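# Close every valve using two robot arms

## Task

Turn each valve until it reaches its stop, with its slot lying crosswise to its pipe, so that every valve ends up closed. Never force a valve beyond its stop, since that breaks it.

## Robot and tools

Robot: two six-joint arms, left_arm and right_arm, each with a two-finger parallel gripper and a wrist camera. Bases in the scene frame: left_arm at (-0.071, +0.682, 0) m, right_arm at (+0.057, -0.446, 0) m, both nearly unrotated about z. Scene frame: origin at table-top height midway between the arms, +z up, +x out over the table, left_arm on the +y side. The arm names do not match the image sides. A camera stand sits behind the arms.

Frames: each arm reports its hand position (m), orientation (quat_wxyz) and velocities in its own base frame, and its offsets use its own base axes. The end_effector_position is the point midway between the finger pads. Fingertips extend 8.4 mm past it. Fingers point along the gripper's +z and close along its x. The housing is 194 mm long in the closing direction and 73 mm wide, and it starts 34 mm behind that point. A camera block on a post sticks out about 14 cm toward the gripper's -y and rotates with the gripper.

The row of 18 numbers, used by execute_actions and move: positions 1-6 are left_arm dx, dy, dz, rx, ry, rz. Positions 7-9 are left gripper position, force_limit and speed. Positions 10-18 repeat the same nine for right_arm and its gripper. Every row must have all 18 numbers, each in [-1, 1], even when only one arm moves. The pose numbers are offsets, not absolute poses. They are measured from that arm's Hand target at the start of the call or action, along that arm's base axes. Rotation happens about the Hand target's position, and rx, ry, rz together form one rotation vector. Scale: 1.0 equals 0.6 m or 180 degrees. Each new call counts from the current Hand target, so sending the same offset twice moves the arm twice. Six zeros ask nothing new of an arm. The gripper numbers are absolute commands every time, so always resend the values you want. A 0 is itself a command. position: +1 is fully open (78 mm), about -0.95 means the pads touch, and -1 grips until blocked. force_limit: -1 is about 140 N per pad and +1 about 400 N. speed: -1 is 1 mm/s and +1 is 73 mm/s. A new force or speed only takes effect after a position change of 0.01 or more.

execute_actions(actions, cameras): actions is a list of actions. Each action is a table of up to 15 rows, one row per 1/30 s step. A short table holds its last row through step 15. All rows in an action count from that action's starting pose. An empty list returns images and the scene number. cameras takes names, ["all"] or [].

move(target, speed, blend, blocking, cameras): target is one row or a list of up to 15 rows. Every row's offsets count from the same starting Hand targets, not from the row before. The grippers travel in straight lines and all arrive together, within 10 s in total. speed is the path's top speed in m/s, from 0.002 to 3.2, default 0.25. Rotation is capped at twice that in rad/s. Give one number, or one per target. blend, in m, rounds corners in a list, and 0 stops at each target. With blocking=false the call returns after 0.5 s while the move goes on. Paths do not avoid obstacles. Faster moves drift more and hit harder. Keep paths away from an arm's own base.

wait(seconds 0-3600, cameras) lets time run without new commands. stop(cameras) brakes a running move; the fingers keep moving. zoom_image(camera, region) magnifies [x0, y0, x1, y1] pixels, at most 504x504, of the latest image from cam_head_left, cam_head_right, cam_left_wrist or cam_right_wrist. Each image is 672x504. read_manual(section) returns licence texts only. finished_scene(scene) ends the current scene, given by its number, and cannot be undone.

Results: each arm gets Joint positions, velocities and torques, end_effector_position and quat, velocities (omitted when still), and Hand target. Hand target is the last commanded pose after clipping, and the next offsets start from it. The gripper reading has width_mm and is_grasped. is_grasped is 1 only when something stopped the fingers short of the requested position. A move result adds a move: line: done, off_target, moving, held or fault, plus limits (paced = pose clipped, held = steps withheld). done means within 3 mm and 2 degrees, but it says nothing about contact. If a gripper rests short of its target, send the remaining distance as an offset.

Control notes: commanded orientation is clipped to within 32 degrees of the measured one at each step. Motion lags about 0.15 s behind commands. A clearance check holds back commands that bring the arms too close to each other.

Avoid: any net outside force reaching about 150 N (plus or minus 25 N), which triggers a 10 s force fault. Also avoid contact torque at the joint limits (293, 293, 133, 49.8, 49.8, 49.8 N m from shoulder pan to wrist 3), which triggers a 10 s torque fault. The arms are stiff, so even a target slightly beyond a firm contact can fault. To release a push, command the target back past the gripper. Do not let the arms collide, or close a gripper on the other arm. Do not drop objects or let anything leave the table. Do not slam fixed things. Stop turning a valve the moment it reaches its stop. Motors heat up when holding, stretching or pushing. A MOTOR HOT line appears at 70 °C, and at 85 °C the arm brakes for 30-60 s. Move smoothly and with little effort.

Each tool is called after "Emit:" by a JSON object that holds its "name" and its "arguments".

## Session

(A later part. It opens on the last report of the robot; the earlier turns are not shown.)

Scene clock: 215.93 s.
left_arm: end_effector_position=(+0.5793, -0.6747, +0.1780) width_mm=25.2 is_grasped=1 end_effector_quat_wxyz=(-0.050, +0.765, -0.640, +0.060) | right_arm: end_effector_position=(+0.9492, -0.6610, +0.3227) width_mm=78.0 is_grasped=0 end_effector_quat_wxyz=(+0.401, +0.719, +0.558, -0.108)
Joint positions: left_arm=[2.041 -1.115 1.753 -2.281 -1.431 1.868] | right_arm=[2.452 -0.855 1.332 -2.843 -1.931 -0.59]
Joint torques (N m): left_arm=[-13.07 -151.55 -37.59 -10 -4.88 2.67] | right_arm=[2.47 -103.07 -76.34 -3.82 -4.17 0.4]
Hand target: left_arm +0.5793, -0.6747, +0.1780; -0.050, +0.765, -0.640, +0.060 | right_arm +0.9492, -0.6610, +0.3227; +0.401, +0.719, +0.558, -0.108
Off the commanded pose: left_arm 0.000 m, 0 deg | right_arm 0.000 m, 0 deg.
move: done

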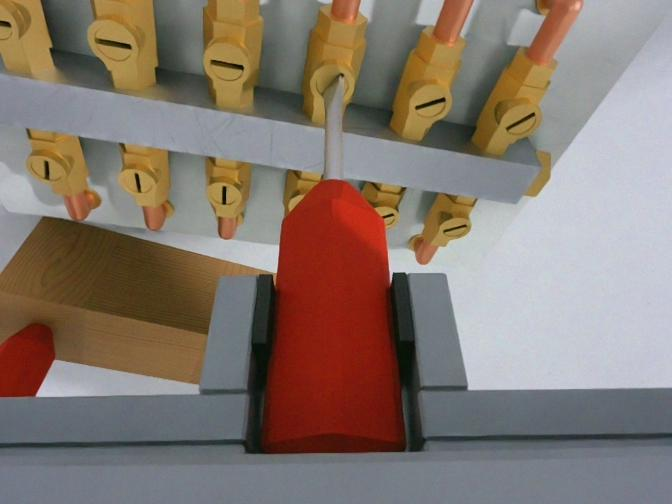

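Emit:
{"name": "move", "arguments": {"target": [[0.0006,0.0008,0.0001,0.0139,0,-0.0878,-0.98,0.0,-0.6,0,0,0,0,0,0,1,1,1],[0.0011,0.0014,0.00017,0.0277,0,-0.1756,-0.98,0.0,-0.6,0,0,0,0,0,0,1,1,1]], "speed": 0.1, "blend": 0.001, "cameras": ["cam_left_wrist"]}}

Emit:
{"name": "zoom_image", "arguments": {"camera": "cam_left_wrist", "region": [310, 60, 370, 120]}}

Scene clock: 219.43 s.
left_arm: end_effector_position=(+0.5799, -0.6738, +0.1781) width_mm=25.2 is_grasped=1 end_effector_quat_wxyz=(+0.065, -0.559, +0.826, -0.044) | right_arm: end_effector_position=(+0.9492, -0.6610, +0.3227) width_mm=78.0 is_grasped=0 end_effector_quat_wxyz=(+0.401, +0.719, +0.558, -0.108)
Joint positions: left_arm=[2.042 -1.116 1.754 -2.282 -1.431 2.428] | right_arm=[2.452 -0.855 1.332 -2.843 -1.931 -0.59]
Joint torques (N m): left_arm=[6.03 -150.23 -35.84 -9.38 -5.99 2.76] | right_arm=[1.59 -102.33 -76.13 -3.8 -4.03 0.86]
Hand target: left_arm +0.5799, -0.6738, +0.1781; +0.065, -0.559, +0.826, -0.044 | right_arm +0.9492, -0.6610, +0.3227; +0.401, +0.719, +0.558, -0.108
Off the commanded pose: left_arm 0.000 m, 0 deg | right_arm 0.000 m, 0 deg.
move: done

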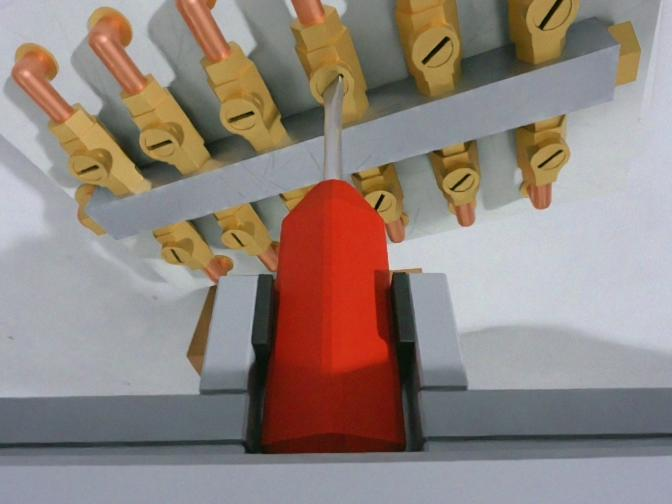

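Scaled by 8.400.

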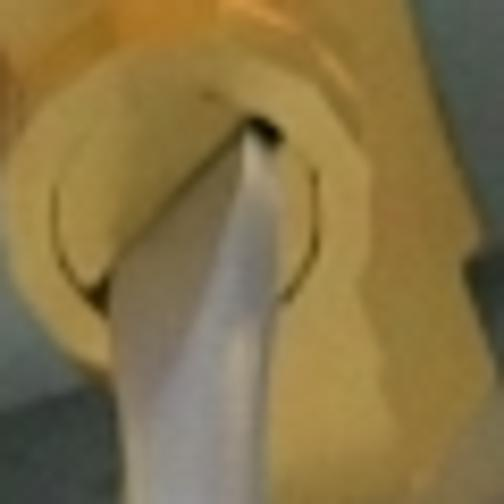

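Emit:
{"name": "move", "arguments": {"target": [[0.0008,0.0004,0.00012,0.0139,0,-0.0878,-0.98,0.0,-0.6,0,0,0,0,0,0,1,1,1],[0.0013,0.0007,0.0002,0.0268,0,-0.17,-0.98,0.0,-0.6,0,0,0,0,0,0,1,1,1]], "speed": 0.1, "blend": 0.001, "cameras": ["cam_left_wrist"]}}

Emit:
{"name": "zoom_image", "arguments": {"camera": "cam_left_wrist", "region": [210, 60, 370, 220]}}

Scene clock: 222.83 s.
left_arm: end_effector_position=(+0.5807, -0.6734, +0.1783) width_mm=25.2 is_grasped=1 end_effector_quat_wxyz=(+0.074, -0.318, +0.945, -0.025) | right_arm: end_effector_position=(+0.9492, -0.6610, +0.3227) width_mm=78.0 is_grasped=0 end_effector_quat_wxyz=(+0.401, +0.719, +0.558, -0.108)
Joint positions: left_arm=[2.043 -1.115 1.753 -2.281 -1.432 2.97] | right_arm=[2.452 -0.855 1.332 -2.843 -1.931 -0.59]
Joint torques (N m): left_arm=[4.77 -111.31 -44.97 -8.27 -6.33 3.68] | right_arm=[2.69 -102.9 -76.02 -3.71 -4.23 0.66]
Hand target: left_arm +0.5807, -0.6734, +0.1782; +0.074, -0.318, +0.945, -0.025 | right_arm +0.9492, -0.6610, +0.3227; +0.401, +0.719, +0.558, -0.108
Off the commanded pose: left_arm 0.000 m, 0 deg | right_arm 0.000 m, 0 deg.
move: done

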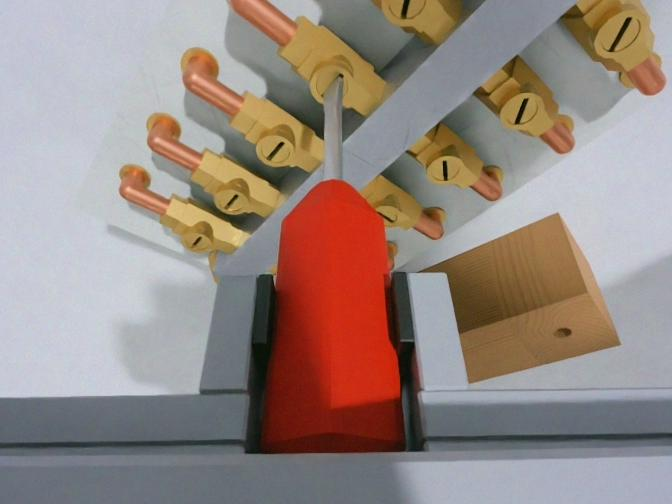

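Scaled by 3.150.

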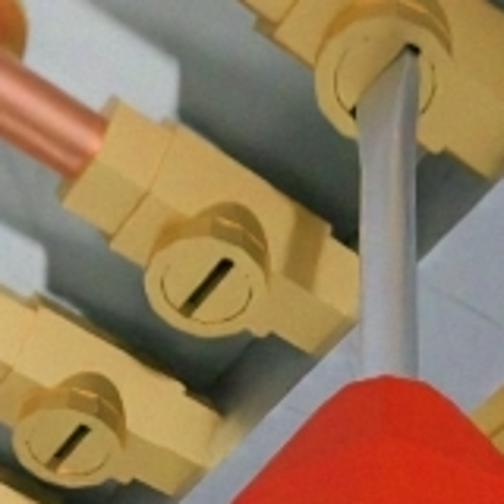

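Emit:
{"name": "move", "arguments": {"target": [[0,0.0001,0,0.0015,0,-0.0093,-0.98,0.0,-0.6,0,0,0,0,0,0,1,1,1]], "speed": 0.04}}

Scene clock: 223.70 s.
left_arm: end_effector_position=(+0.5807, -0.6734, +0.1782) width_mm=25.2 is_grasped=1 end_effector_quat_wxyz=(+0.074, -0.304, +0.949, -0.024) | right_arm: end_effector_position=(+0.9492, -0.6610, +0.3227) width_mm=78.0 is_grasped=0 end_effector_quat_wxyz=(+0.401, +0.719, +0.558, -0.108)
Joint positions: left_arm=[2.043 -1.115 1.753 -2.281 -1.432 2.999] | right_arm=[2.452 -0.855 1.332 -2.843 -1.931 -0.59]
Joint torques (N m): left_arm=[5.26 -128.36 -38.01 -3.2 -4.21 4.74] | right_arm=[2.22 -102.78 -76.88 -3.48 -4.1 0.62]
Hand target: left_arm +0.5807, -0.6734, +0.1782; +0.074, -0.304, +0.949, -0.024 | right_arm +0.9492, -0.6610, +0.3227; +0.401, +0.719, +0.558, -0.108
Off the commanded pose: left_arm 0.000 m, 0 deg | right_arm 0.000 m, 0 deg.
move: done

Emit:
{"name": "move", "arguments": {"target": [[0,0,0,-0.0019,0,0.012,-0.98,0.0,-0.6,0,0,0,0,0,0,1,1,1],[-0.0031,0,0.01975,-0.0019,0,0.012,-0.98,0.0,-0.6,0,0,0,0,0,0,1,1,1],[-0.002,-0.0665,0.0115,-0.0341,0,0.2163,-0.98,0.0,-0.6,0,0,0,0,0,0,1,1,1]], "speed": [0.1,0.03,0.5], "cameras": ["cam_left_wrist"]}}

Emit:
{"name": "zoom_image", "arguments": {"camera": "cam_left_wrist", "region": [310, 60, 370, 120]}}

Scene clock: 226.50 s.
left_arm: end_effector_position=(+0.5795, -0.7132, +0.1852) width_mm=25.2 is_grasped=1 end_effector_quat_wxyz=(+0.062, -0.606, +0.791, -0.048) | right_arm: end_effector_position=(+0.9492, -0.6610, +0.3227) width_mm=78.0 is_grasped=0 end_effector_quat_wxyz=(+0.401, +0.719, +0.558, -0.108)
Joint positions: left_arm=[2.021 -1.081 1.682 -2.242 -1.43 2.29] | right_arm=[2.452 -0.855 1.332 -2.843 -1.931 -0.59]
Joint torques (N m): left_arm=[-14.75 -124.52 -49.15 -4.18 5.19 -1.49] | right_arm=[2.1 -102.56 -76.8 -3.79 -3.9 0.56]
Hand target: left_arm +0.5795, -0.7133, +0.1851; +0.062, -0.606, +0.791, -0.048 | right_arm +0.9492, -0.6610, +0.3227; +0.401, +0.719, +0.558, -0.108
Off the commanded pose: left_arm 0.000 m, 0 deg | right_arm 0.000 m, 0 deg.
move: done

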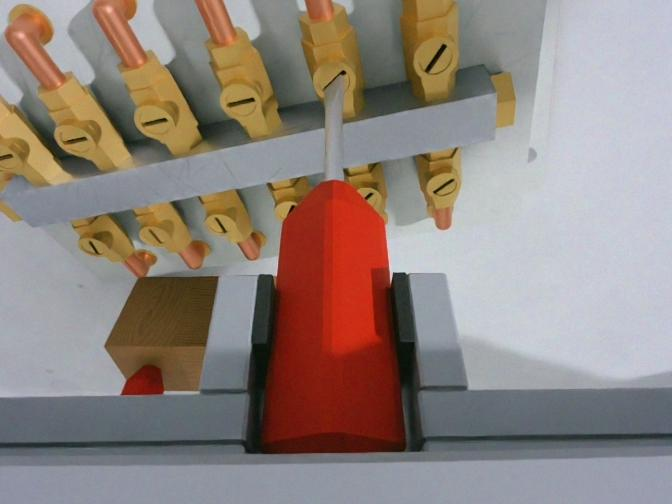

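Scaled by 8.400.

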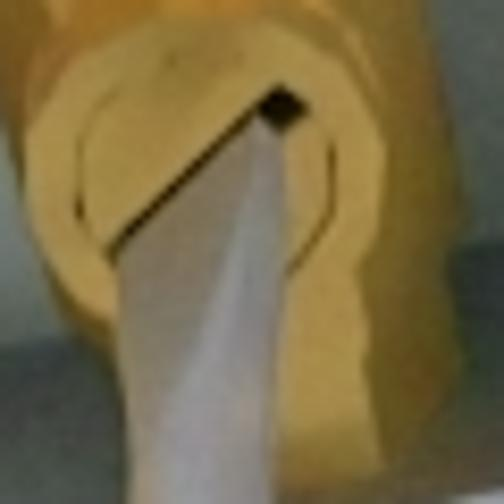

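Emit:
{"name": "move", "arguments": {"target": [[-0.0009,-0.0012,-0.0078,0,0,0,-0.98,0.0,-0.6,0,0,0,0,0,0,1,1,1]], "speed": 0.03, "cameras": ["cam_left_wrist"]}}

Emit:
{"name": "zoom_image", "arguments": {"camera": "cam_left_wrist", "region": [310, 60, 370, 120]}}

Scene clock: 227.30 s.
left_arm: end_effector_position=(+0.5790, -0.7140, +0.1806) width_mm=25.2 is_grasped=1 end_effector_quat_wxyz=(+0.062, -0.606, +0.791, -0.048) | right_arm: end_effector_position=(+0.9492, -0.6610, +0.3227) width_mm=78.0 is_grasped=0 end_effector_quat_wxyz=(+0.401, +0.719, +0.558, -0.108)
Joint positions: left_arm=[2.021 -1.076 1.684 -2.248 -1.43 2.289] | right_arm=[2.452 -0.855 1.332 -2.843 -1.931 -0.59]
Joint torques (N m): left_arm=[-13.08 -124.17 -39.19 -9.37 5.42 -1.58] | right_arm=[0.74 -104.07 -75.94 -3.63 -4.03 0.72]
Hand target: left_arm +0.5790, -0.7140, +0.1805; +0.062, -0.606, +0.791, -0.048 | right_arm +0.9492, -0.6610, +0.3227; +0.401, +0.719, +0.558, -0.108
Off the commanded pose: left_arm 0.000 m, 0 deg | right_arm 0.000 m, 0 deg.
move: done

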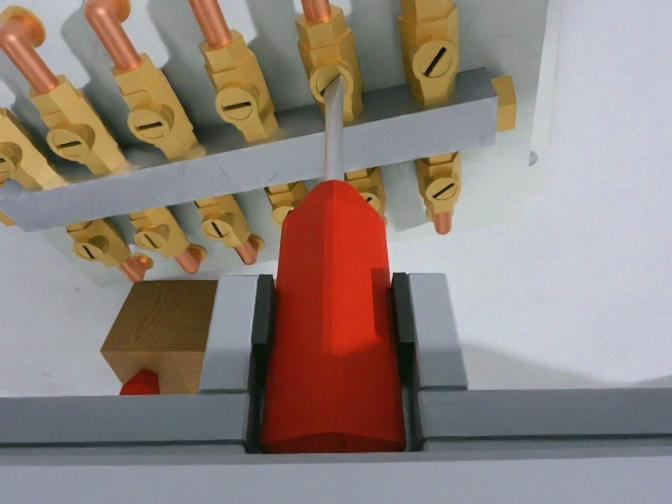

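Scaled by 8.400.

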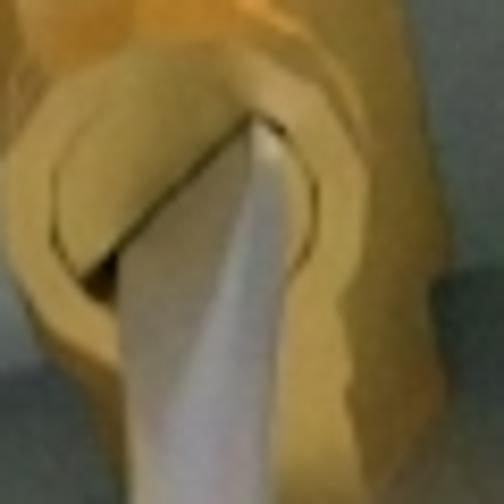

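Emit:
{"name": "move", "arguments": {"target": [[-0.0004,0.00035,0.0,0,0,0,-0.98,0.0,-0.6,0,0,0,0,0,0,1,1,1],[-0.0002,0.00035,-0.0013,0,0,0,-0.98,0.0,-0.6,0,0,0,0,0,0,1,1,1]], "speed": 0.02, "cameras": ["cam_left_wrist"]}}

Emit:
{"name": "zoom_image", "arguments": {"camera": "cam_left_wrist", "region": [310, 60, 370, 120]}}

Scene clock: 228.00 s.
left_arm: end_effector_position=(+0.5788, -0.7138, +0.1797) width_mm=25.2 is_grasped=1 end_effector_quat_wxyz=(+0.062, -0.606, +0.791, -0.048) | right_arm: end_effector_position=(+0.9492, -0.6610, +0.3227) width_mm=78.0 is_grasped=0 end_effector_quat_wxyz=(+0.401, +0.719, +0.558, -0.108)
Joint positions: left_arm=[2.02 -1.075 1.685 -2.25 -1.43 2.289] | right_arm=[2.452 -0.855 1.332 -2.843 -1.931 -0.59]
Joint torques (N m): left_arm=[-1.83 -124.04 -38.36 -8.95 5.26 -0.68] | right_arm=[2.41 -103.68 -76.34 -3.54 -4.39 0.65]
Hand target: left_arm +0.5789, -0.7138, +0.1797; +0.062, -0.606, +0.791, -0.048 | right_arm +0.9492, -0.6610, +0.3227; +0.401, +0.719, +0.558, -0.108
Off the commanded pose: left_arm 0.000 m, 0 deg | right_arm 0.000 m, 0 deg.
move: done

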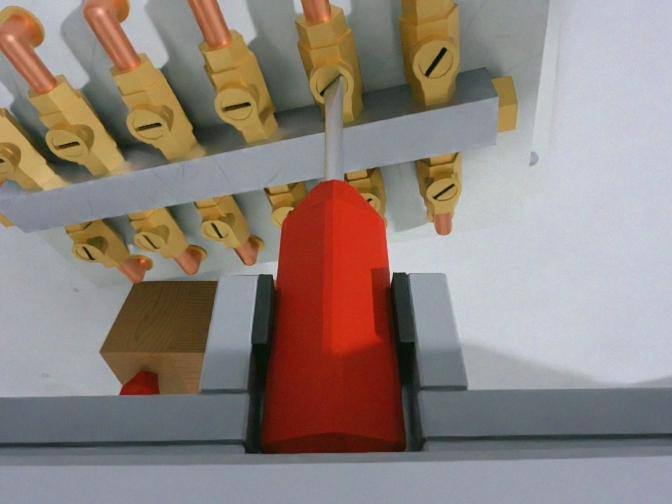

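Scaled by 8.400.

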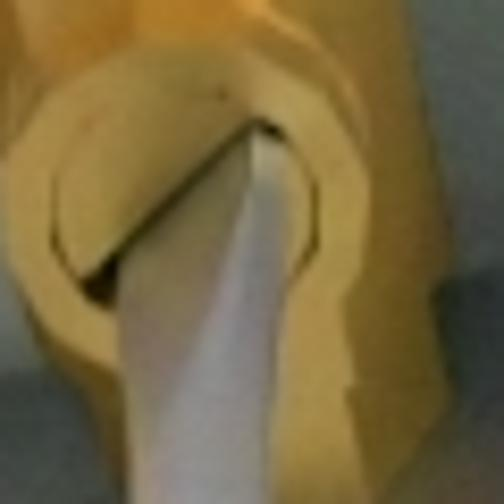

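Emit:
{"name": "move", "arguments": {"target": [[0.00013,0,-0.0008,0,0,0,-0.98,0.0,-0.6,0,0,0,0,0,0,1,1,1]], "speed": 0.02}}

Emit:
{"name": "move", "arguments": {"target": [[0.00013,0,-0.0008,0,0,0,-0.98,0.0,-0.6,0,0,0,0,0,0,1,1,1]], "speed": 0.02}}

Scene clock: 228.60 s.
left_arm: end_effector_position=(+0.5789, -0.7138, +0.1792) width_mm=25.2 is_grasped=1 end_effector_quat_wxyz=(+0.062, -0.606, +0.791, -0.048) | right_arm: end_effector_position=(+0.9492, -0.6610, +0.3227) width_mm=78.0 is_grasped=0 end_effector_quat_wxyz=(+0.401, +0.719, +0.558, -0.108)
Joint positions: left_arm=[2.021 -1.075 1.686 -2.251 -1.43 2.289] | right_arm=[2.452 -0.855 1.332 -2.843 -1.931 -0.59]
Joint torques (N m): left_arm=[7.52 -124.54 -37.83 -8.78 4.29 1.93] | right_arm=[2.06 -104.45 -76.55 -3.73 -4.08 0.67]
Hand target: left_arm +0.5789, -0.7138, +0.1792; +0.062, -0.606, +0.791, -0.048 | right_arm +0.9492, -0.6610, +0.3227; +0.401, +0.719, +0.558, -0.108
Off the commanded pose: left_arm 0.000 m, 0 deg | right_arm 0.000 m, 0 deg.
move: done

Scene clock: 229.10 s.
left_arm: end_effector_position=(+0.5790, -0.7138, +0.1787) width_mm=25.2 is_grasped=1 end_effector_quat_wxyz=(+0.062, -0.606, +0.791, -0.048) | right_arm: end_effector_position=(+0.9492, -0.6610, +0.3227) width_mm=78.0 is_grasped=0 end_effector_quat_wxyz=(+0.401, +0.719, +0.558, -0.108)
Joint positions: left_arm=[2.021 -1.074 1.686 -2.251 -1.43 2.289] | right_arm=[2.452 -0.855 1.332 -2.843 -1.931 -0.59]
Joint torques (N m): left_arm=[14.13 -124.62 -37.46 -8.79 3.15 1.92] | right_arm=[1.5 -103.24 -76.48 -3.45 -3.93 0.34]
Hand target: left_arm +0.5790, -0.7138, +0.1787; +0.062, -0.606, +0.791, -0.048 | right_arm +0.9492, -0.6610, +0.3227; +0.401, +0.719, +0.558, -0.108
Off the commanded pose: left_arm 0.000 m, 0 deg | right_arm 0.000 m, 0 deg.
move: done

Emit:
{"name": "move", "arguments": {"target": [[0.00015,0,-0.0010,0,0,0,-0.98,0.0,-0.6,0,0,0,0,0,0,1,1,1],[0.0006,0.0004,-0.0009,0.0171,0,-0.1081,-0.98,0.0,-0.6,0,0,0,0,0,0,1,1,1],[0.0012,0.00073,-0.0008,0.0330,0,-0.209,-0.98,0.0,-0.6,0,0,0,0,0,0,1,1,1]], "speed": [0.02,0.1,0.1], "cameras": ["cam_left_wrist"]}}

Emit:
{"name": "zoom_image", "arguments": {"camera": "cam_left_wrist", "region": [210, 60, 370, 220]}}

Scene clock: 233.50 s.
left_arm: end_effector_position=(+0.5797, -0.7133, +0.1783) width_mm=25.2 is_grasped=1 end_effector_quat_wxyz=(+0.074, -0.315, +0.946, -0.025) | right_arm: end_effector_position=(+0.9492, -0.6610, +0.3227) width_mm=78.0 is_grasped=0 end_effector_quat_wxyz=(+0.401, +0.719, +0.558, -0.108)
Joint positions: left_arm=[2.022 -1.074 1.686 -2.252 -1.43 2.954] | right_arm=[2.452 -0.855 1.332 -2.843 -1.931 -0.59]
Joint torques (N m): left_arm=[9.74 -146.44 -45.61 -6.3 -4.13 3.66] | right_arm=[3.13 -103.74 -76.09 -3.69 -4.01 0.78]
Hand target: left_arm +0.5797, -0.7133, +0.1782; +0.074, -0.315, +0.946, -0.025 | right_arm +0.9492, -0.6610, +0.3227; +0.401, +0.719, +0.558, -0.108
Off the commanded pose: left_arm 0.000 m, 0 deg | right_arm 0.000 m, 0 deg.
move: done

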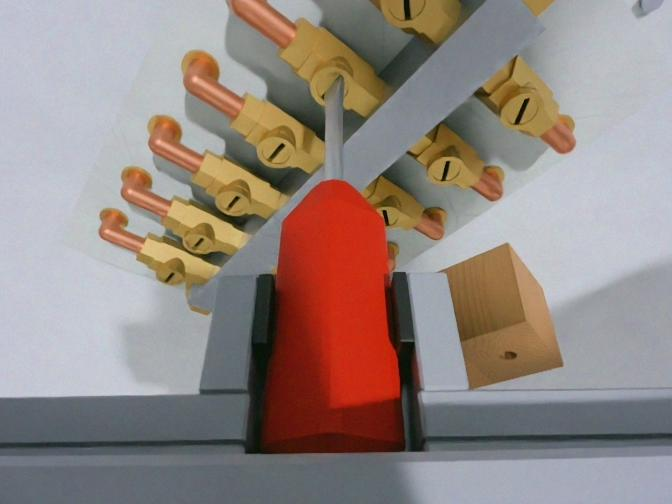

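Scaled by 3.150.

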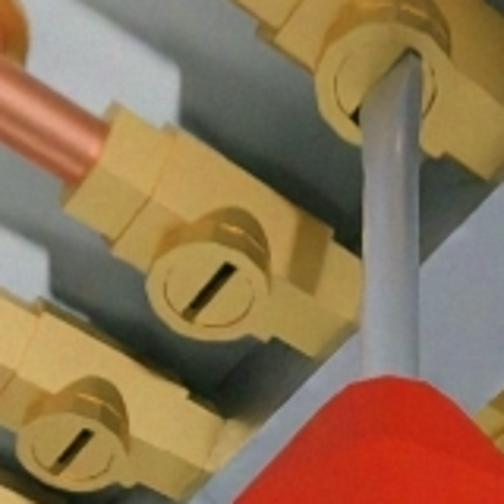

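Emit:
{"name": "move", "arguments": {"target": [[0,0.0001,0,0.0012,0,-0.0076,-0.98,0.0,-0.6,0,0,0,0,0,0,1,1,1]], "speed": 0.04}}

Scene clock: 234.27 s.
left_arm: end_effector_position=(+0.5797, -0.7133, +0.1782) width_mm=25.2 is_grasped=1 end_effector_quat_wxyz=(+0.074, -0.304, +0.950, -0.024) | right_arm: end_effector_position=(+0.9492, -0.6610, +0.3227) width_mm=78.0 is_grasped=0 end_effector_quat_wxyz=(+0.401, +0.719, +0.558, -0.108)
Joint positions: left_arm=[2.022 -1.074 1.686 -2.252 -1.43 2.979] | right_arm=[2.452 -0.855 1.332 -2.843 -1.931 -0.59]
Joint torques (N m): left_arm=[8.77 -158.09 -36.47 -7.84 -3.91 4.21] | right_arm=[1.96 -102.57 -76.38 -3.54 -4.03 0.71]
Hand target: left_arm +0.5797, -0.7133, +0.1782; +0.074, -0.303, +0.950, -0.024 | right_arm +0.9492, -0.6610, +0.3227; +0.401, +0.719, +0.558, -0.108
Off the commanded pose: left_arm 0.000 m, 0 deg | right_arm 0.000 m, 0 deg.
move: done

Emit:
{"name": "move", "arguments": {"target": [[0,0,0,-0.0019,0,0.012,-0.98,0.0,-0.6,0,0,0,0,0,0,1,1,1],[-0.0031,0,0.01975,-0.0019,0,0.012,-0.98,0.0,-0.6,0,0,0,0,0,0,1,1,1],[-0.0052,-0.067,0.0177,-0.0481,0,0.3046,-0.98,0.0,-0.6,0,0,0,0,0,0,1,1,1],[-0.0029,-0.067,0.0037,-0.0481,0,0.3046,-0.98,0.0,-0.6,0,0,0,0,0,0,1,1,1]], "speed": [0.1,0.03,0.5,0.03], "cameras": ["cam_left_wrist"]}}

Emit:
{"name": "zoom_image", "arguments": {"camera": "cam_left_wrist", "region": [310, 60, 370, 120]}}

Scene clock: 237.70 s.
left_arm: end_effector_position=(+0.5780, -0.7535, +0.1807) width_mm=25.2 is_grasped=1 end_effector_quat_wxyz=(-0.055, +0.711, -0.699, +0.056) | right_arm: end_effector_position=(+0.9492, -0.6610, +0.3227) width_mm=78.0 is_grasped=0 end_effector_quat_wxyz=(+0.401, +0.719, +0.558, -0.108)
Joint positions: left_arm=[2.001 -1.033 1.613 -2.217 -1.428 1.989] | right_arm=[2.452 -0.855 1.332 -2.843 -1.931 -0.59]
Joint torques (N m): left_arm=[14.35 -129.83 -38.3 -9.13 2.9 2.48] | right_arm=[2.09 -103 -75.96 -3.7 -4.09 0.61]
Hand target: left_arm +0.5780, -0.7535, +0.1805; -0.055, +0.711, -0.699, +0.056 | right_arm +0.9492, -0.6610, +0.3227; +0.401, +0.719, +0.558, -0.108
Off the commanded pose: left_arm 0.000 m, 0 deg | right_arm 0.000 m, 0 deg.
move: done

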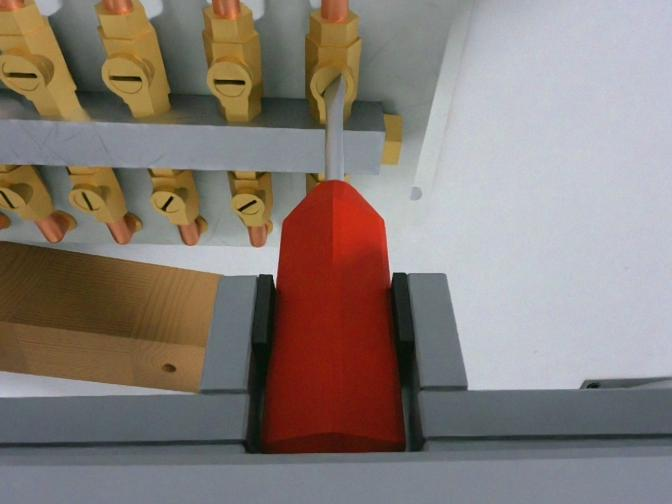

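Scaled by 8.400.

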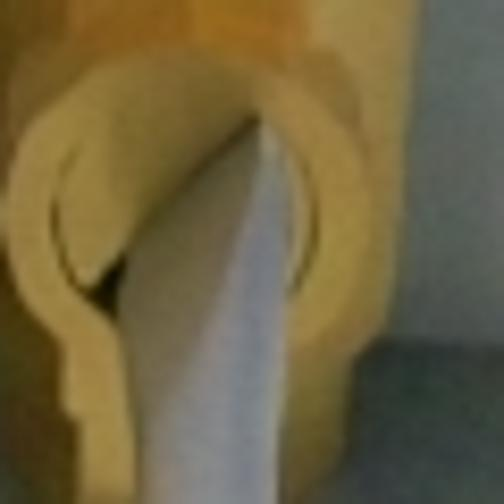

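Emit:
{"name": "move", "arguments": {"target": [[-0.00065,0.00005,0.0,0,0,0,-0.98,0.0,-0.6,0,0,0,0,0,0,1,1,1],[-0.0005,0.00005,-0.0009,0,0,0,-0.98,0.0,-0.6,0,0,0,0,0,0,1,1,1]], "speed": 0.02, "cameras": ["cam_left_wrist"]}}

Emit:
{"name": "zoom_image", "arguments": {"camera": "cam_left_wrist", "region": [310, 60, 370, 120]}}

Scene clock: 238.33 s.
left_arm: end_effector_position=(+0.5777, -0.7535, +0.1801) width_mm=25.2 is_grasped=1 end_effector_quat_wxyz=(-0.055, +0.711, -0.699, +0.056) | right_arm: end_effector_position=(+0.9492, -0.6610, +0.3227) width_mm=78.0 is_grasped=0 end_effector_quat_wxyz=(+0.401, +0.719, +0.558, -0.108)
Joint positions: left_arm=[2 -1.033 1.614 -2.218 -1.428 1.989] | right_arm=[2.452 -0.855 1.332 -2.843 -1.931 -0.59]
Joint torques (N m): left_arm=[-12.52 -104.9 -30.7 -6.97 -0.44 -1.68] | right_arm=[0.79 -103.91 -76.81 -3.58 -4.24 0.88]
Hand target: left_arm +0.5777, -0.7534, +0.1799; -0.055, +0.711, -0.699, +0.056 | right_arm +0.9492, -0.6610, +0.3227; +0.401, +0.719, +0.558, -0.108
Off the commanded pose: left_arm 0.000 m, 0 deg | right_arm 0.000 m, 0 deg.
move: done

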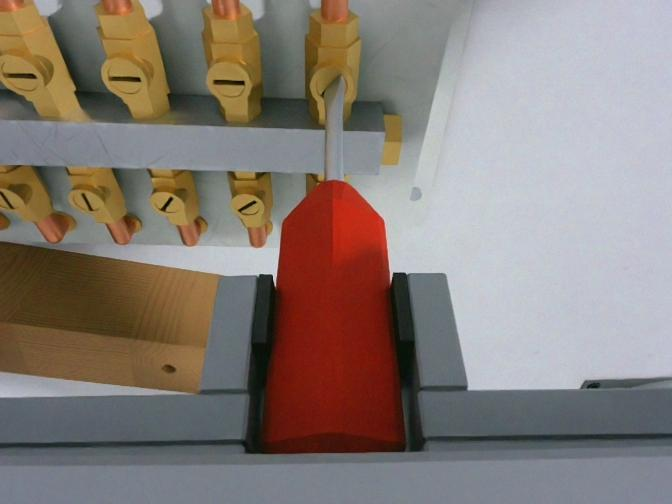

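Scaled by 8.400.

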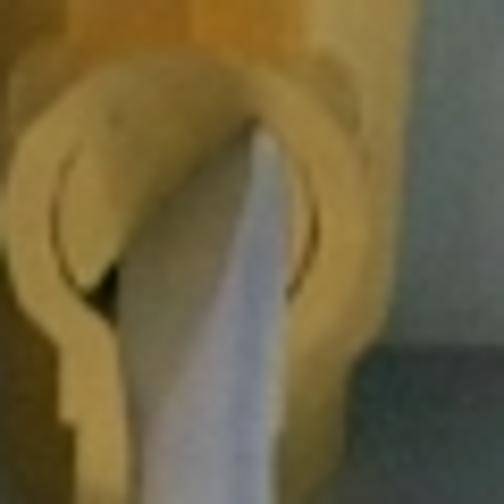

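Emit:
{"name": "move", "arguments": {"target": [[-0.0001,0,0.0014,0,0,0,-0.98,0.0,-0.6,0,0,0,0,0,0,1,1,1],[-0.0011,0.00017,0.0014,0,0,0,-0.98,0.0,-0.6,0,0,0,0,0,0,1,1,1],[-0.0009,0.00017,0,0,0,0,-0.98,0.0,-0.6,0,0,0,0,0,0,1,1,1]], "speed": 0.02, "cameras": ["cam_left_wrist"]}}

Emit:
{"name": "zoom_image", "arguments": {"camera": "cam_left_wrist", "region": [310, 60, 370, 120]}}

Scene clock: 239.03 s.
left_arm: end_effector_position=(+0.5772, -0.7533, +0.1801) width_mm=25.2 is_grasped=1 end_effector_quat_wxyz=(-0.055, +0.711, -0.699, +0.056) | right_arm: end_effector_position=(+0.9492, -0.6610, +0.3227) width_mm=78.0 is_grasped=0 end_effector_quat_wxyz=(+0.401, +0.719, +0.558, -0.108)
Joint positions: left_arm=[2 -1.034 1.615 -2.219 -1.428 1.988] | right_arm=[2.452 -0.855 1.332 -2.843 -1.931 -0.59]
Joint torques (N m): left_arm=[-15.43 -142.62 -30.28 -6.62 -1.76 -1.76] | right_arm=[1.39 -104.11 -76.72 -3.72 -4.45 0.9]
Hand target: left_arm +0.5772, -0.7533, +0.1799; -0.055, +0.711, -0.699, +0.056 | right_arm +0.9492, -0.6610, +0.3227; +0.401, +0.719, +0.558, -0.108
Off the commanded pose: left_arm 0.000 m, 0 deg | right_arm 0.000 m, 0 deg.
move: done

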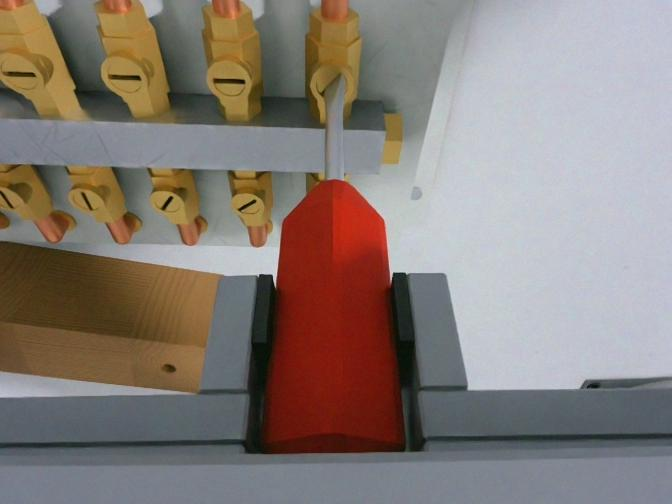

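Scaled by 8.400.

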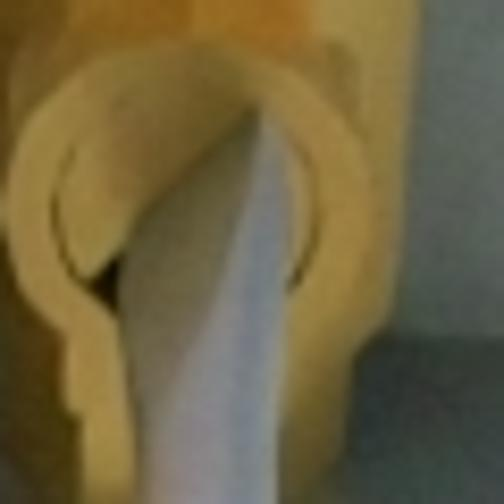

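Emit:
{"name": "move", "arguments": {"target": [[-0.0010,0,0.0068,0,0,0,-0.98,0.0,-0.6,0,0,0,0,0,0,1,1,1]], "speed": 0.05, "cameras": ["cam_left_wrist"]}}

Emit:
{"name": "zoom_image", "arguments": {"camera": "cam_left_wrist", "region": [310, 60, 370, 120]}}

Scene clock: 239.67 s.
left_arm: end_effector_position=(+0.5766, -0.7533, +0.1839) width_mm=25.2 is_grasped=1 end_effector_quat_wxyz=(-0.055, +0.711, -0.699, +0.056) | right_arm: end_effector_position=(+0.9492, -0.6610, +0.3227) width_mm=78.0 is_grasped=0 end_effector_quat_wxyz=(+0.401, +0.719, +0.558, -0.108)
Joint positions: left_arm=[1.999 -1.038 1.614 -2.213 -1.428 1.988] | right_arm=[2.452 -0.855 1.332 -2.843 -1.931 -0.59]
Joint torques (N m): left_arm=[-14.52 -169.37 -48.92 -4.27 1.55 -1.99] | right_arm=[2.59 -102.09 -76.55 -3.84 -4.17 0.62]
Hand target: left_arm +0.5766, -0.7533, +0.1840; -0.055, +0.711, -0.699, +0.056 | right_arm +0.9492, -0.6610, +0.3227; +0.401, +0.719, +0.558, -0.108
Off the commanded pose: left_arm 0.000 m, 0 deg | right_arm 0.000 m, 0 deg.
move: done

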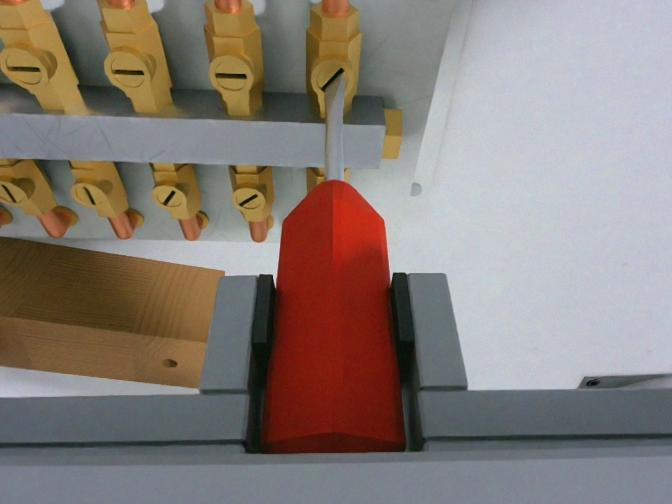

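Scaled by 8.400.

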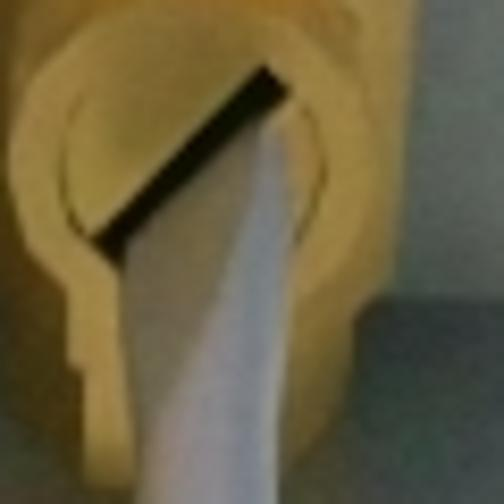

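Emit:
{"name": "move", "arguments": {"target": [[0.0002,-0.0004,-0.004,0,0,0,-0.98,0.0,-0.6,0,0,0,0,0,0,1,1,1],[0.0006,-0.0004,-0.0069,0,0,0,-0.98,0.0,-0.6,0,0,0,0,0,0,1,1,1]], "speed": [0.05,0.02], "cameras": ["cam_left_wrist"]}}

Emit:
{"name": "zoom_image", "arguments": {"camera": "cam_left_wrist", "region": [310, 60, 370, 120]}}

Scene clock: 240.47 s.
left_arm: end_effector_position=(+0.5768, -0.7537, +0.1802) width_mm=25.2 is_grasped=1 end_effector_quat_wxyz=(-0.055, +0.711, -0.699, +0.056) | right_arm: end_effector_position=(+0.9492, -0.6610, +0.3227) width_mm=78.0 is_grasped=0 end_effector_quat_wxyz=(+0.401, +0.719, +0.558, -0.108)
Joint positions: left_arm=[1.999 -1.034 1.615 -2.218 -1.428 1.988] | right_arm=[2.452 -0.855 1.332 -2.843 -1.931 -0.59]
Joint torques (N m): left_arm=[10.32 -122.85 -37.79 -8.82 5.05 1.86] | right_arm=[3.56 -103.5 -76.57 -3.58 -4.19 0.92]
Hand target: left_arm +0.5769, -0.7536, +0.1799; -0.055, +0.711, -0.699, +0.056 | right_arm +0.9492, -0.6610, +0.3227; +0.401, +0.719, +0.558, -0.108
Off the commanded pose: left_arm 0.000 m, 0 deg | right_arm 0.000 m, 0 deg.
move: done

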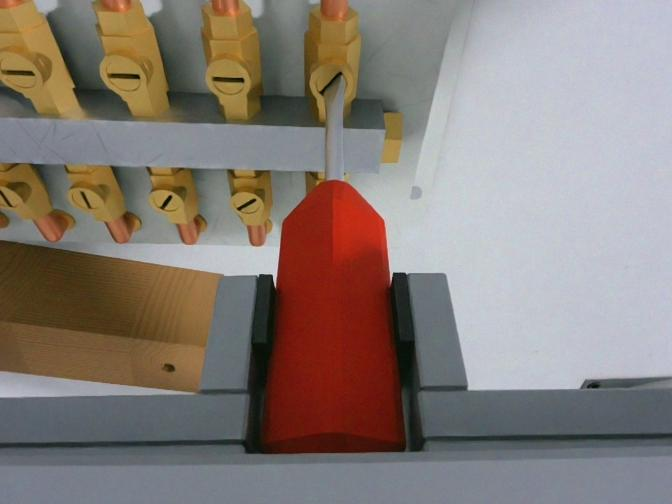

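Scaled by 8.400.

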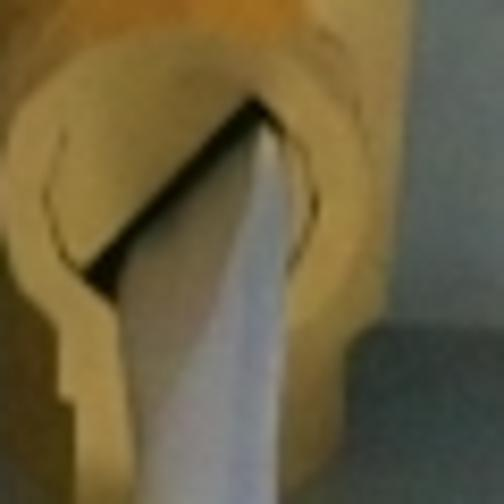

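Emit:
{"name": "move", "arguments": {"target": [[-0.0001,0,0.0012,0,0,0,-0.98,0.0,-0.6,0,0,0,0,0,0,1,1,1],[0.00013,0.00025,0.0012,0,0,0,-0.98,0.0,-0.6,0,0,0,0,0,0,1,1,1],[0.00025,0.00025,-0.0001,0,0,0,-0.98,0.0,-0.6,0,0,0,0,0,0,1,1,1]], "speed": 0.02, "cameras": ["cam_left_wrist"]}}

Emit:
{"name": "zoom_image", "arguments": {"camera": "cam_left_wrist", "region": [310, 60, 370, 120]}}

Scene clock: 241.07 s.
left_arm: end_effector_position=(+0.5771, -0.7535, +0.1800) width_mm=25.2 is_grasped=1 end_effector_quat_wxyz=(-0.055, +0.711, -0.699, +0.056) | right_arm: end_effector_position=(+0.9492, -0.6610, +0.3227) width_mm=78.0 is_grasped=0 end_effector_quat_wxyz=(+0.401, +0.719, +0.558, -0.108)
Joint positions: left_arm=[2 -1.034 1.615 -2.219 -1.428 1.988] | right_arm=[2.452 -0.855 1.332 -2.843 -1.931 -0.59]
Joint torques (N m): left_arm=[18.73 -109.55 -30.65 -6.54 2.9 2.44] | right_arm=[2.49 -103.22 -76.37 -3.5 -4.25 0.51]
Hand target: left_arm +0.5771, -0.7534, +0.1798; -0.055, +0.711, -0.699, +0.056 | right_arm +0.9492, -0.6610, +0.3227; +0.401, +0.719, +0.558, -0.108
Off the commanded pose: left_arm 0.000 m, 0 deg | right_arm 0.000 m, 0 deg.
move: done

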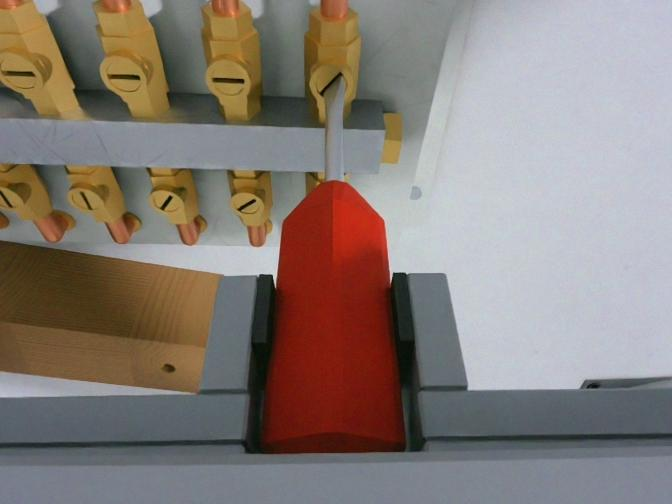

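Scaled by 8.400.

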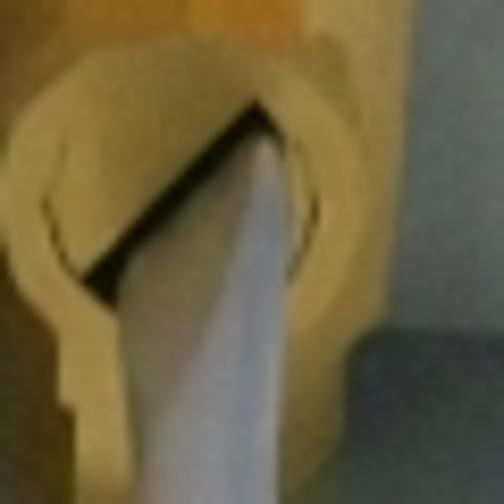

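Emit:
{"name": "move", "arguments": {"target": [[-0.0001,0,0.0014,0,0,0,-0.98,0.0,-0.6,0,0,0,0,0,0,1,1,1],[0.00015,0.00027,0.0014,0,0,0,-0.98,0.0,-0.6,0,0,0,0,0,0,1,1,1],[0.00027,0.00027,0.0002,0,0,0,-0.98,0.0,-0.6,0,0,0,0,0,0,1,1,1]], "speed": 0.02, "cameras": ["cam_left_wrist"]}}

Emit:
{"name": "zoom_image", "arguments": {"camera": "cam_left_wrist", "region": [310, 60, 370, 120]}}

Scene clock: 241.70 s.
left_arm: end_effector_position=(+0.5772, -0.7533, +0.1801) width_mm=25.2 is_grasped=1 end_effector_quat_wxyz=(-0.055, +0.711, -0.699, +0.056) | right_arm: end_effector_position=(+0.9492, -0.6610, +0.3227) width_mm=78.0 is_grasped=0 end_effector_quat_wxyz=(+0.401, +0.719, +0.558, -0.108)
Joint positions: left_arm=[2 -1.034 1.615 -2.219 -1.428 1.988] | right_arm=[2.452 -0.855 1.332 -2.843 -1.931 -0.59]
Joint torques (N m): left_arm=[20.82 -121.68 -33.22 -6.34 -0.85 2.19] | right_arm=[2.14 -103.39 -76.52 -3.59 -4.15 0.52]
Hand target: left_arm +0.5772, -0.7533, +0.1799; -0.055, +0.711, -0.699, +0.056 | right_arm +0.9492, -0.6610, +0.3227; +0.401, +0.719, +0.558, -0.108
Off the commanded pose: left_arm 0.000 m, 0 deg | right_arm 0.000 m, 0 deg.
move: done

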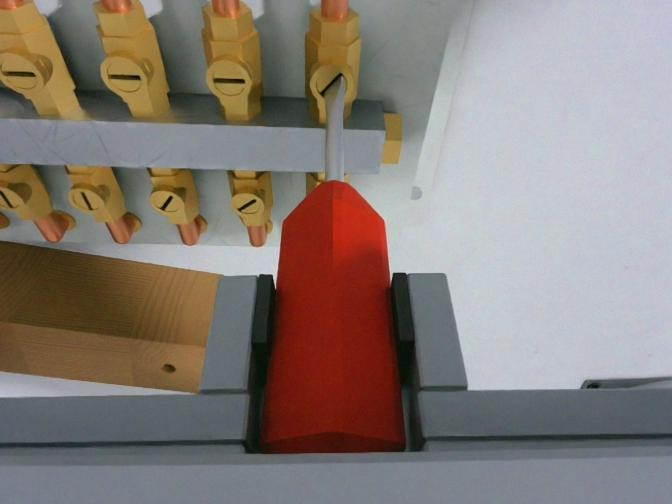

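Scaled by 8.400.

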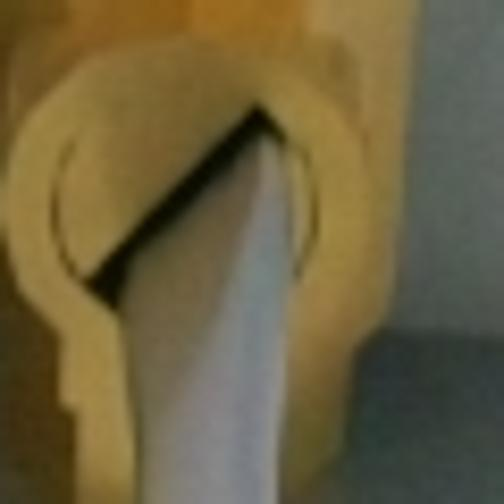

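Emit:
{"name": "move", "arguments": {"target": [[-0.0006,0,0.004,0,0,0,-0.98,0.0,-0.6,0,0,0,0,0,0,1,1,1]], "speed": 0.05, "cameras": ["cam_left_wrist"]}}

Emit:
{"name": "zoom_image", "arguments": {"camera": "cam_left_wrist", "region": [310, 60, 370, 120]}}

Emit:
{"name": "move", "arguments": {"target": [[0.0006,0,-0.004,0,0,0,-0.98,0.0,-0.6,0,0,0,0,0,0,1,1,1]], "speed": 0.05, "cameras": ["cam_left_wrist"]}}

Emit:
{"name": "zoom_image", "arguments": {"camera": "cam_left_wrist", "region": [310, 60, 370, 120]}}

Scene clock: 242.37 s.
left_arm: end_effector_position=(+0.5769, -0.7532, +0.1822) width_mm=25.2 is_grasped=1 end_effector_quat_wxyz=(-0.055, +0.711, -0.699, +0.056) | right_arm: end_effector_position=(+0.9492, -0.6610, +0.3227) width_mm=78.0 is_grasped=0 end_effector_quat_wxyz=(+0.401, +0.719, +0.558, -0.108)
Joint positions: left_arm=[2 -1.036 1.614 -2.215 -1.428 1.988] | right_arm=[2.452 -0.855 1.332 -2.843 -1.931 -0.59]
Joint torques (N m): left_arm=[-14.33 -169.84 -49.28 -4.31 -0.6 -1.7] | right_arm=[2.12 -102.77 -76.36 -3.81 -4.42 0.63]
Hand target: left_arm +0.5769, -0.7533, +0.1823; -0.055, +0.711, -0.699, +0.056 | right_arm +0.9492, -0.6610, +0.3227; +0.401, +0.719, +0.558, -0.108
Off the commanded pose: left_arm 0.000 m, 0 deg | right_arm 0.000 m, 0 deg.
move: done

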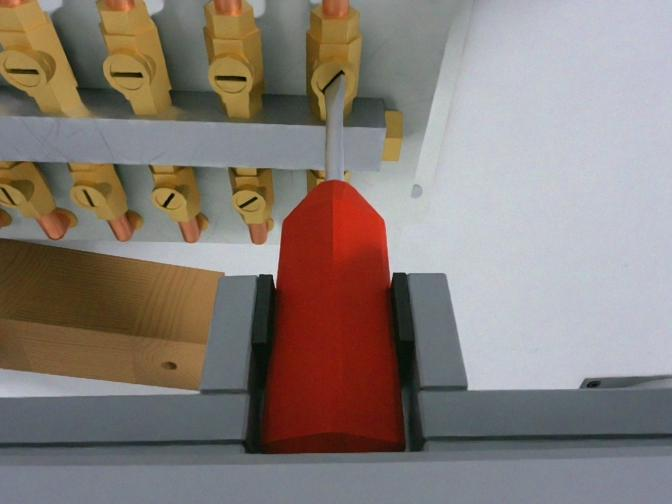

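Scaled by 8.400.

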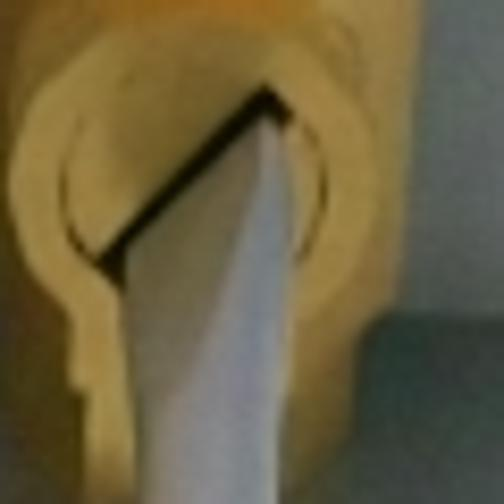

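Scene clock: 242.87 s.
left_arm: end_effector_position=(+0.5772, -0.7533, +0.1800) width_mm=25.2 is_grasped=1 end_effector_quat_wxyz=(-0.055, +0.711, -0.699, +0.056) | right_arm: end_effector_position=(+0.9492, -0.6610, +0.3227) width_mm=78.0 is_grasped=0 end_effector_quat_wxyz=(+0.401, +0.719, +0.558, -0.108)
Joint positions: left_arm=[2 -1.034 1.615 -2.219 -1.428 1.988] | right_arm=[2.452 -0.855 1.332 -2.843 -1.931 -0.59]
Joint torques (N m): left_arm=[14.8 -130.95 -39.16 -9.19 -0.11 2.37] | right_arm=[1.34 -102.84 -76.27 -3.66 -4.18 0.55]
Hand target: left_arm +0.5772, -0.7533, +0.1799; -0.055, +0.711, -0.699, +0.056 | right_arm +0.9492, -0.6610, +0.3227; +0.401, +0.719, +0.558, -0.108
Off the commanded pose: left_arm 0.000 m, 0 deg | right_arm 0.000 m, 0 deg.
move: done

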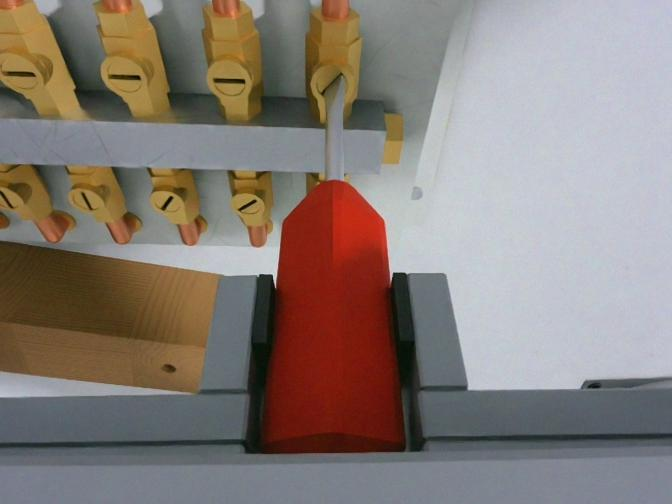

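Scaled by 8.400.

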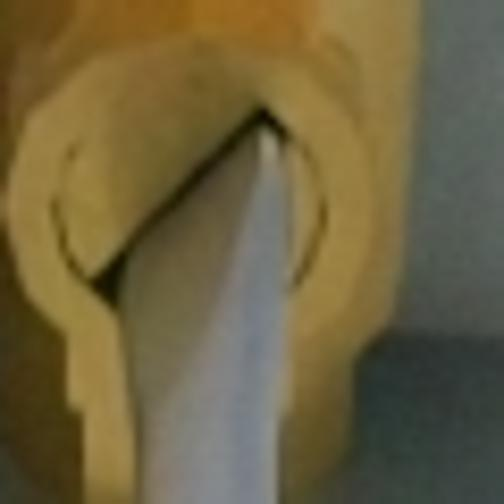

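Emit:
{"name": "move", "arguments": {"target": [[0.00013,0,-0.0008,0,0,0,-0.98,0.0,-0.6,0,0,0,0,0,0,1,1,1]], "speed": 0.02}}

Emit:
{"name": "move", "arguments": {"target": [[0.00013,0,-0.0008,0,0,0,-0.98,0.0,-0.6,0,0,0,0,0,0,1,1,1]], "speed": 0.02}}

Scene clock: 243.43 s.
left_arm: end_effector_position=(+0.5773, -0.7533, +0.1795) width_mm=25.2 is_grasped=1 end_effector_quat_wxyz=(-0.055, +0.711, -0.699, +0.056) | right_arm: end_effector_position=(+0.9492, -0.6610, +0.3227) width_mm=78.0 is_grasped=0 end_effector_quat_wxyz=(+0.401, +0.719, +0.558, -0.108)
Joint positions: left_arm=[2 -1.033 1.616 -2.219 -1.428 1.988] | right_arm=[2.452 -0.855 1.332 -2.843 -1.931 -0.59]
Joint torques (N m): left_arm=[14.1 -131.89 -38.89 -8.82 -0.91 2.4] | right_arm=[2.08 -105.38 -76.33 -3.77 -4.24 0.61]
Hand target: left_arm +0.5773, -0.7533, +0.1794; -0.055, +0.711, -0.699, +0.056 | right_arm +0.9492, -0.6610, +0.3227; +0.401, +0.719, +0.558, -0.108
Off the commanded pose: left_arm 0.000 m, 0 deg | right_arm 0.000 m, 0 deg.
move: done

Scene clock: 243.93 s.
left_arm: end_effector_position=(+0.5774, -0.7533, +0.1790) width_mm=25.2 is_grasped=1 end_effector_quat_wxyz=(-0.055, +0.711, -0.699, +0.056) | right_arm: end_effector_position=(+0.9492, -0.6610, +0.3227) width_mm=78.0 is_grasped=0 end_effector_quat_wxyz=(+0.401, +0.719, +0.558, -0.108)
Joint positions: left_arm=[2 -1.033 1.616 -2.22 -1.428 1.988] | right_arm=[2.452 -0.855 1.332 -2.843 -1.931 -0.59]
Joint torques (N m): left_arm=[13.94 -133.2 -38.81 -9.09 -1.79 2.49] | right_arm=[1.86 -103.05 -76.02 -3.87 -3.92 0.86]
Hand target: left_arm +0.5774, -0.7533, +0.1790; -0.055, +0.711, -0.699, +0.056 | right_arm +0.9492, -0.6610, +0.3227; +0.401, +0.719, +0.558, -0.108
Off the commanded pose: left_arm 0.000 m, 0 deg | right_arm 0.000 m, 0 deg.
move: done

Emit:
{"name": "move", "arguments": {"target": [[0.00018,0,-0.0011,0,0,0,-0.98,0.0,-0.6,0,0,0,0,0,0,1,1,1],[0.0007,0.0008,-0.001,0.0241,0,-0.1526,-0.98,0.0,-0.6,0,0,0,0,0,0,1,1,1],[0.0015,0.0012,-0.0009,0.0468,0,-0.2964,-0.98,0.0,-0.6,0,0,0,0,0,0,1,1,1]], "speed": [0.02,0.12,0.12], "cameras": ["cam_left_wrist"]}}

Emit:
{"name": "zoom_image", "arguments": {"camera": "cam_left_wrist", "region": [210, 60, 370, 220]}}

Scene clock: 249.03 s.
left_arm: end_effector_position=(+0.5783, -0.7525, +0.1784) width_mm=25.2 is_grasped=1 end_effector_quat_wxyz=(+0.074, -0.316, +0.946, -0.025) | right_arm: end_effector_position=(+0.9492, -0.6610, +0.3227) width_mm=78.0 is_grasped=0 end_effector_quat_wxyz=(+0.401, +0.719, +0.558, -0.108)
Joint positions: left_arm=[2.002 -1.032 1.616 -2.221 -1.429 2.932] | right_arm=[2.452 -0.855 1.332 -2.843 -1.931 -0.59]
Joint torques (N m): left_arm=[12.49 -122.36 -43.85 -6.6 -3.65 3.27] | right_arm=[3.41 -104.77 -76.81 -3.76 -4.31 0.63]
Hand target: left_arm +0.5783, -0.7525, +0.1784; +0.074, -0.316, +0.946, -0.025 | right_arm +0.9492, -0.6610, +0.3227; +0.401, +0.719, +0.558, -0.108
Off the commanded pose: left_arm 0.000 m, 0 deg | right_arm 0.000 m, 0 deg.
move: done

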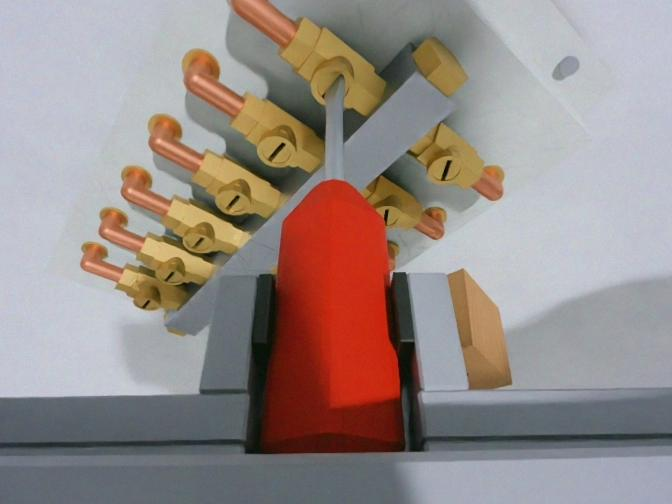

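Scaled by 3.150.

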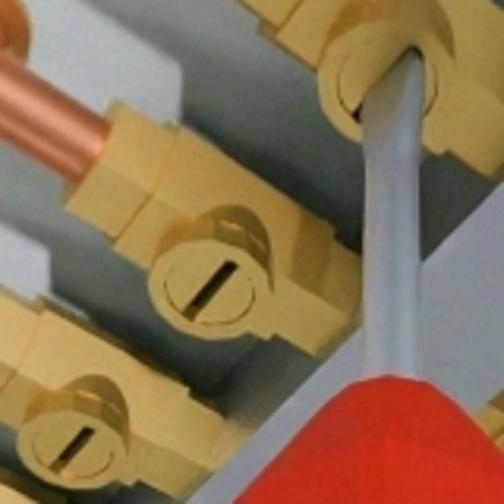

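Emit:
{"name": "move", "arguments": {"target": [[0,0.0001,0,0.0013,0,-0.0082,-0.98,0.0,-0.6,0,0,0,0,0,0,1,1,1]], "speed": 0.04}}

Scene clock: 249.83 s.
left_arm: end_effector_position=(+0.5783, -0.7525, +0.1784) width_mm=25.2 is_grasped=1 end_effector_quat_wxyz=(+0.074, -0.304, +0.950, -0.024) | right_arm: end_effector_position=(+0.9492, -0.6610, +0.3227) width_mm=78.0 is_grasped=0 end_effector_quat_wxyz=(+0.401, +0.719, +0.558, -0.108)
Joint positions: left_arm=[2.002 -1.032 1.616 -2.221 -1.429 2.958] | right_arm=[2.452 -0.855 1.332 -2.843 -1.931 -0.59]
Joint torques (N m): left_arm=[11.46 -141.69 -34.46 -7.24 -3.6 3.82] | right_arm=[2.19 -103 -76.17 -4 -4.06 0.75]
Hand target: left_arm +0.5783, -0.7525, +0.1784; +0.074, -0.303, +0.950, -0.024 | right_arm +0.9492, -0.6610, +0.3227; +0.401, +0.719, +0.558, -0.108
Off the commanded pose: left_arm 0.000 m, 0 deg | right_arm 0.000 m, 0 deg.
move: done


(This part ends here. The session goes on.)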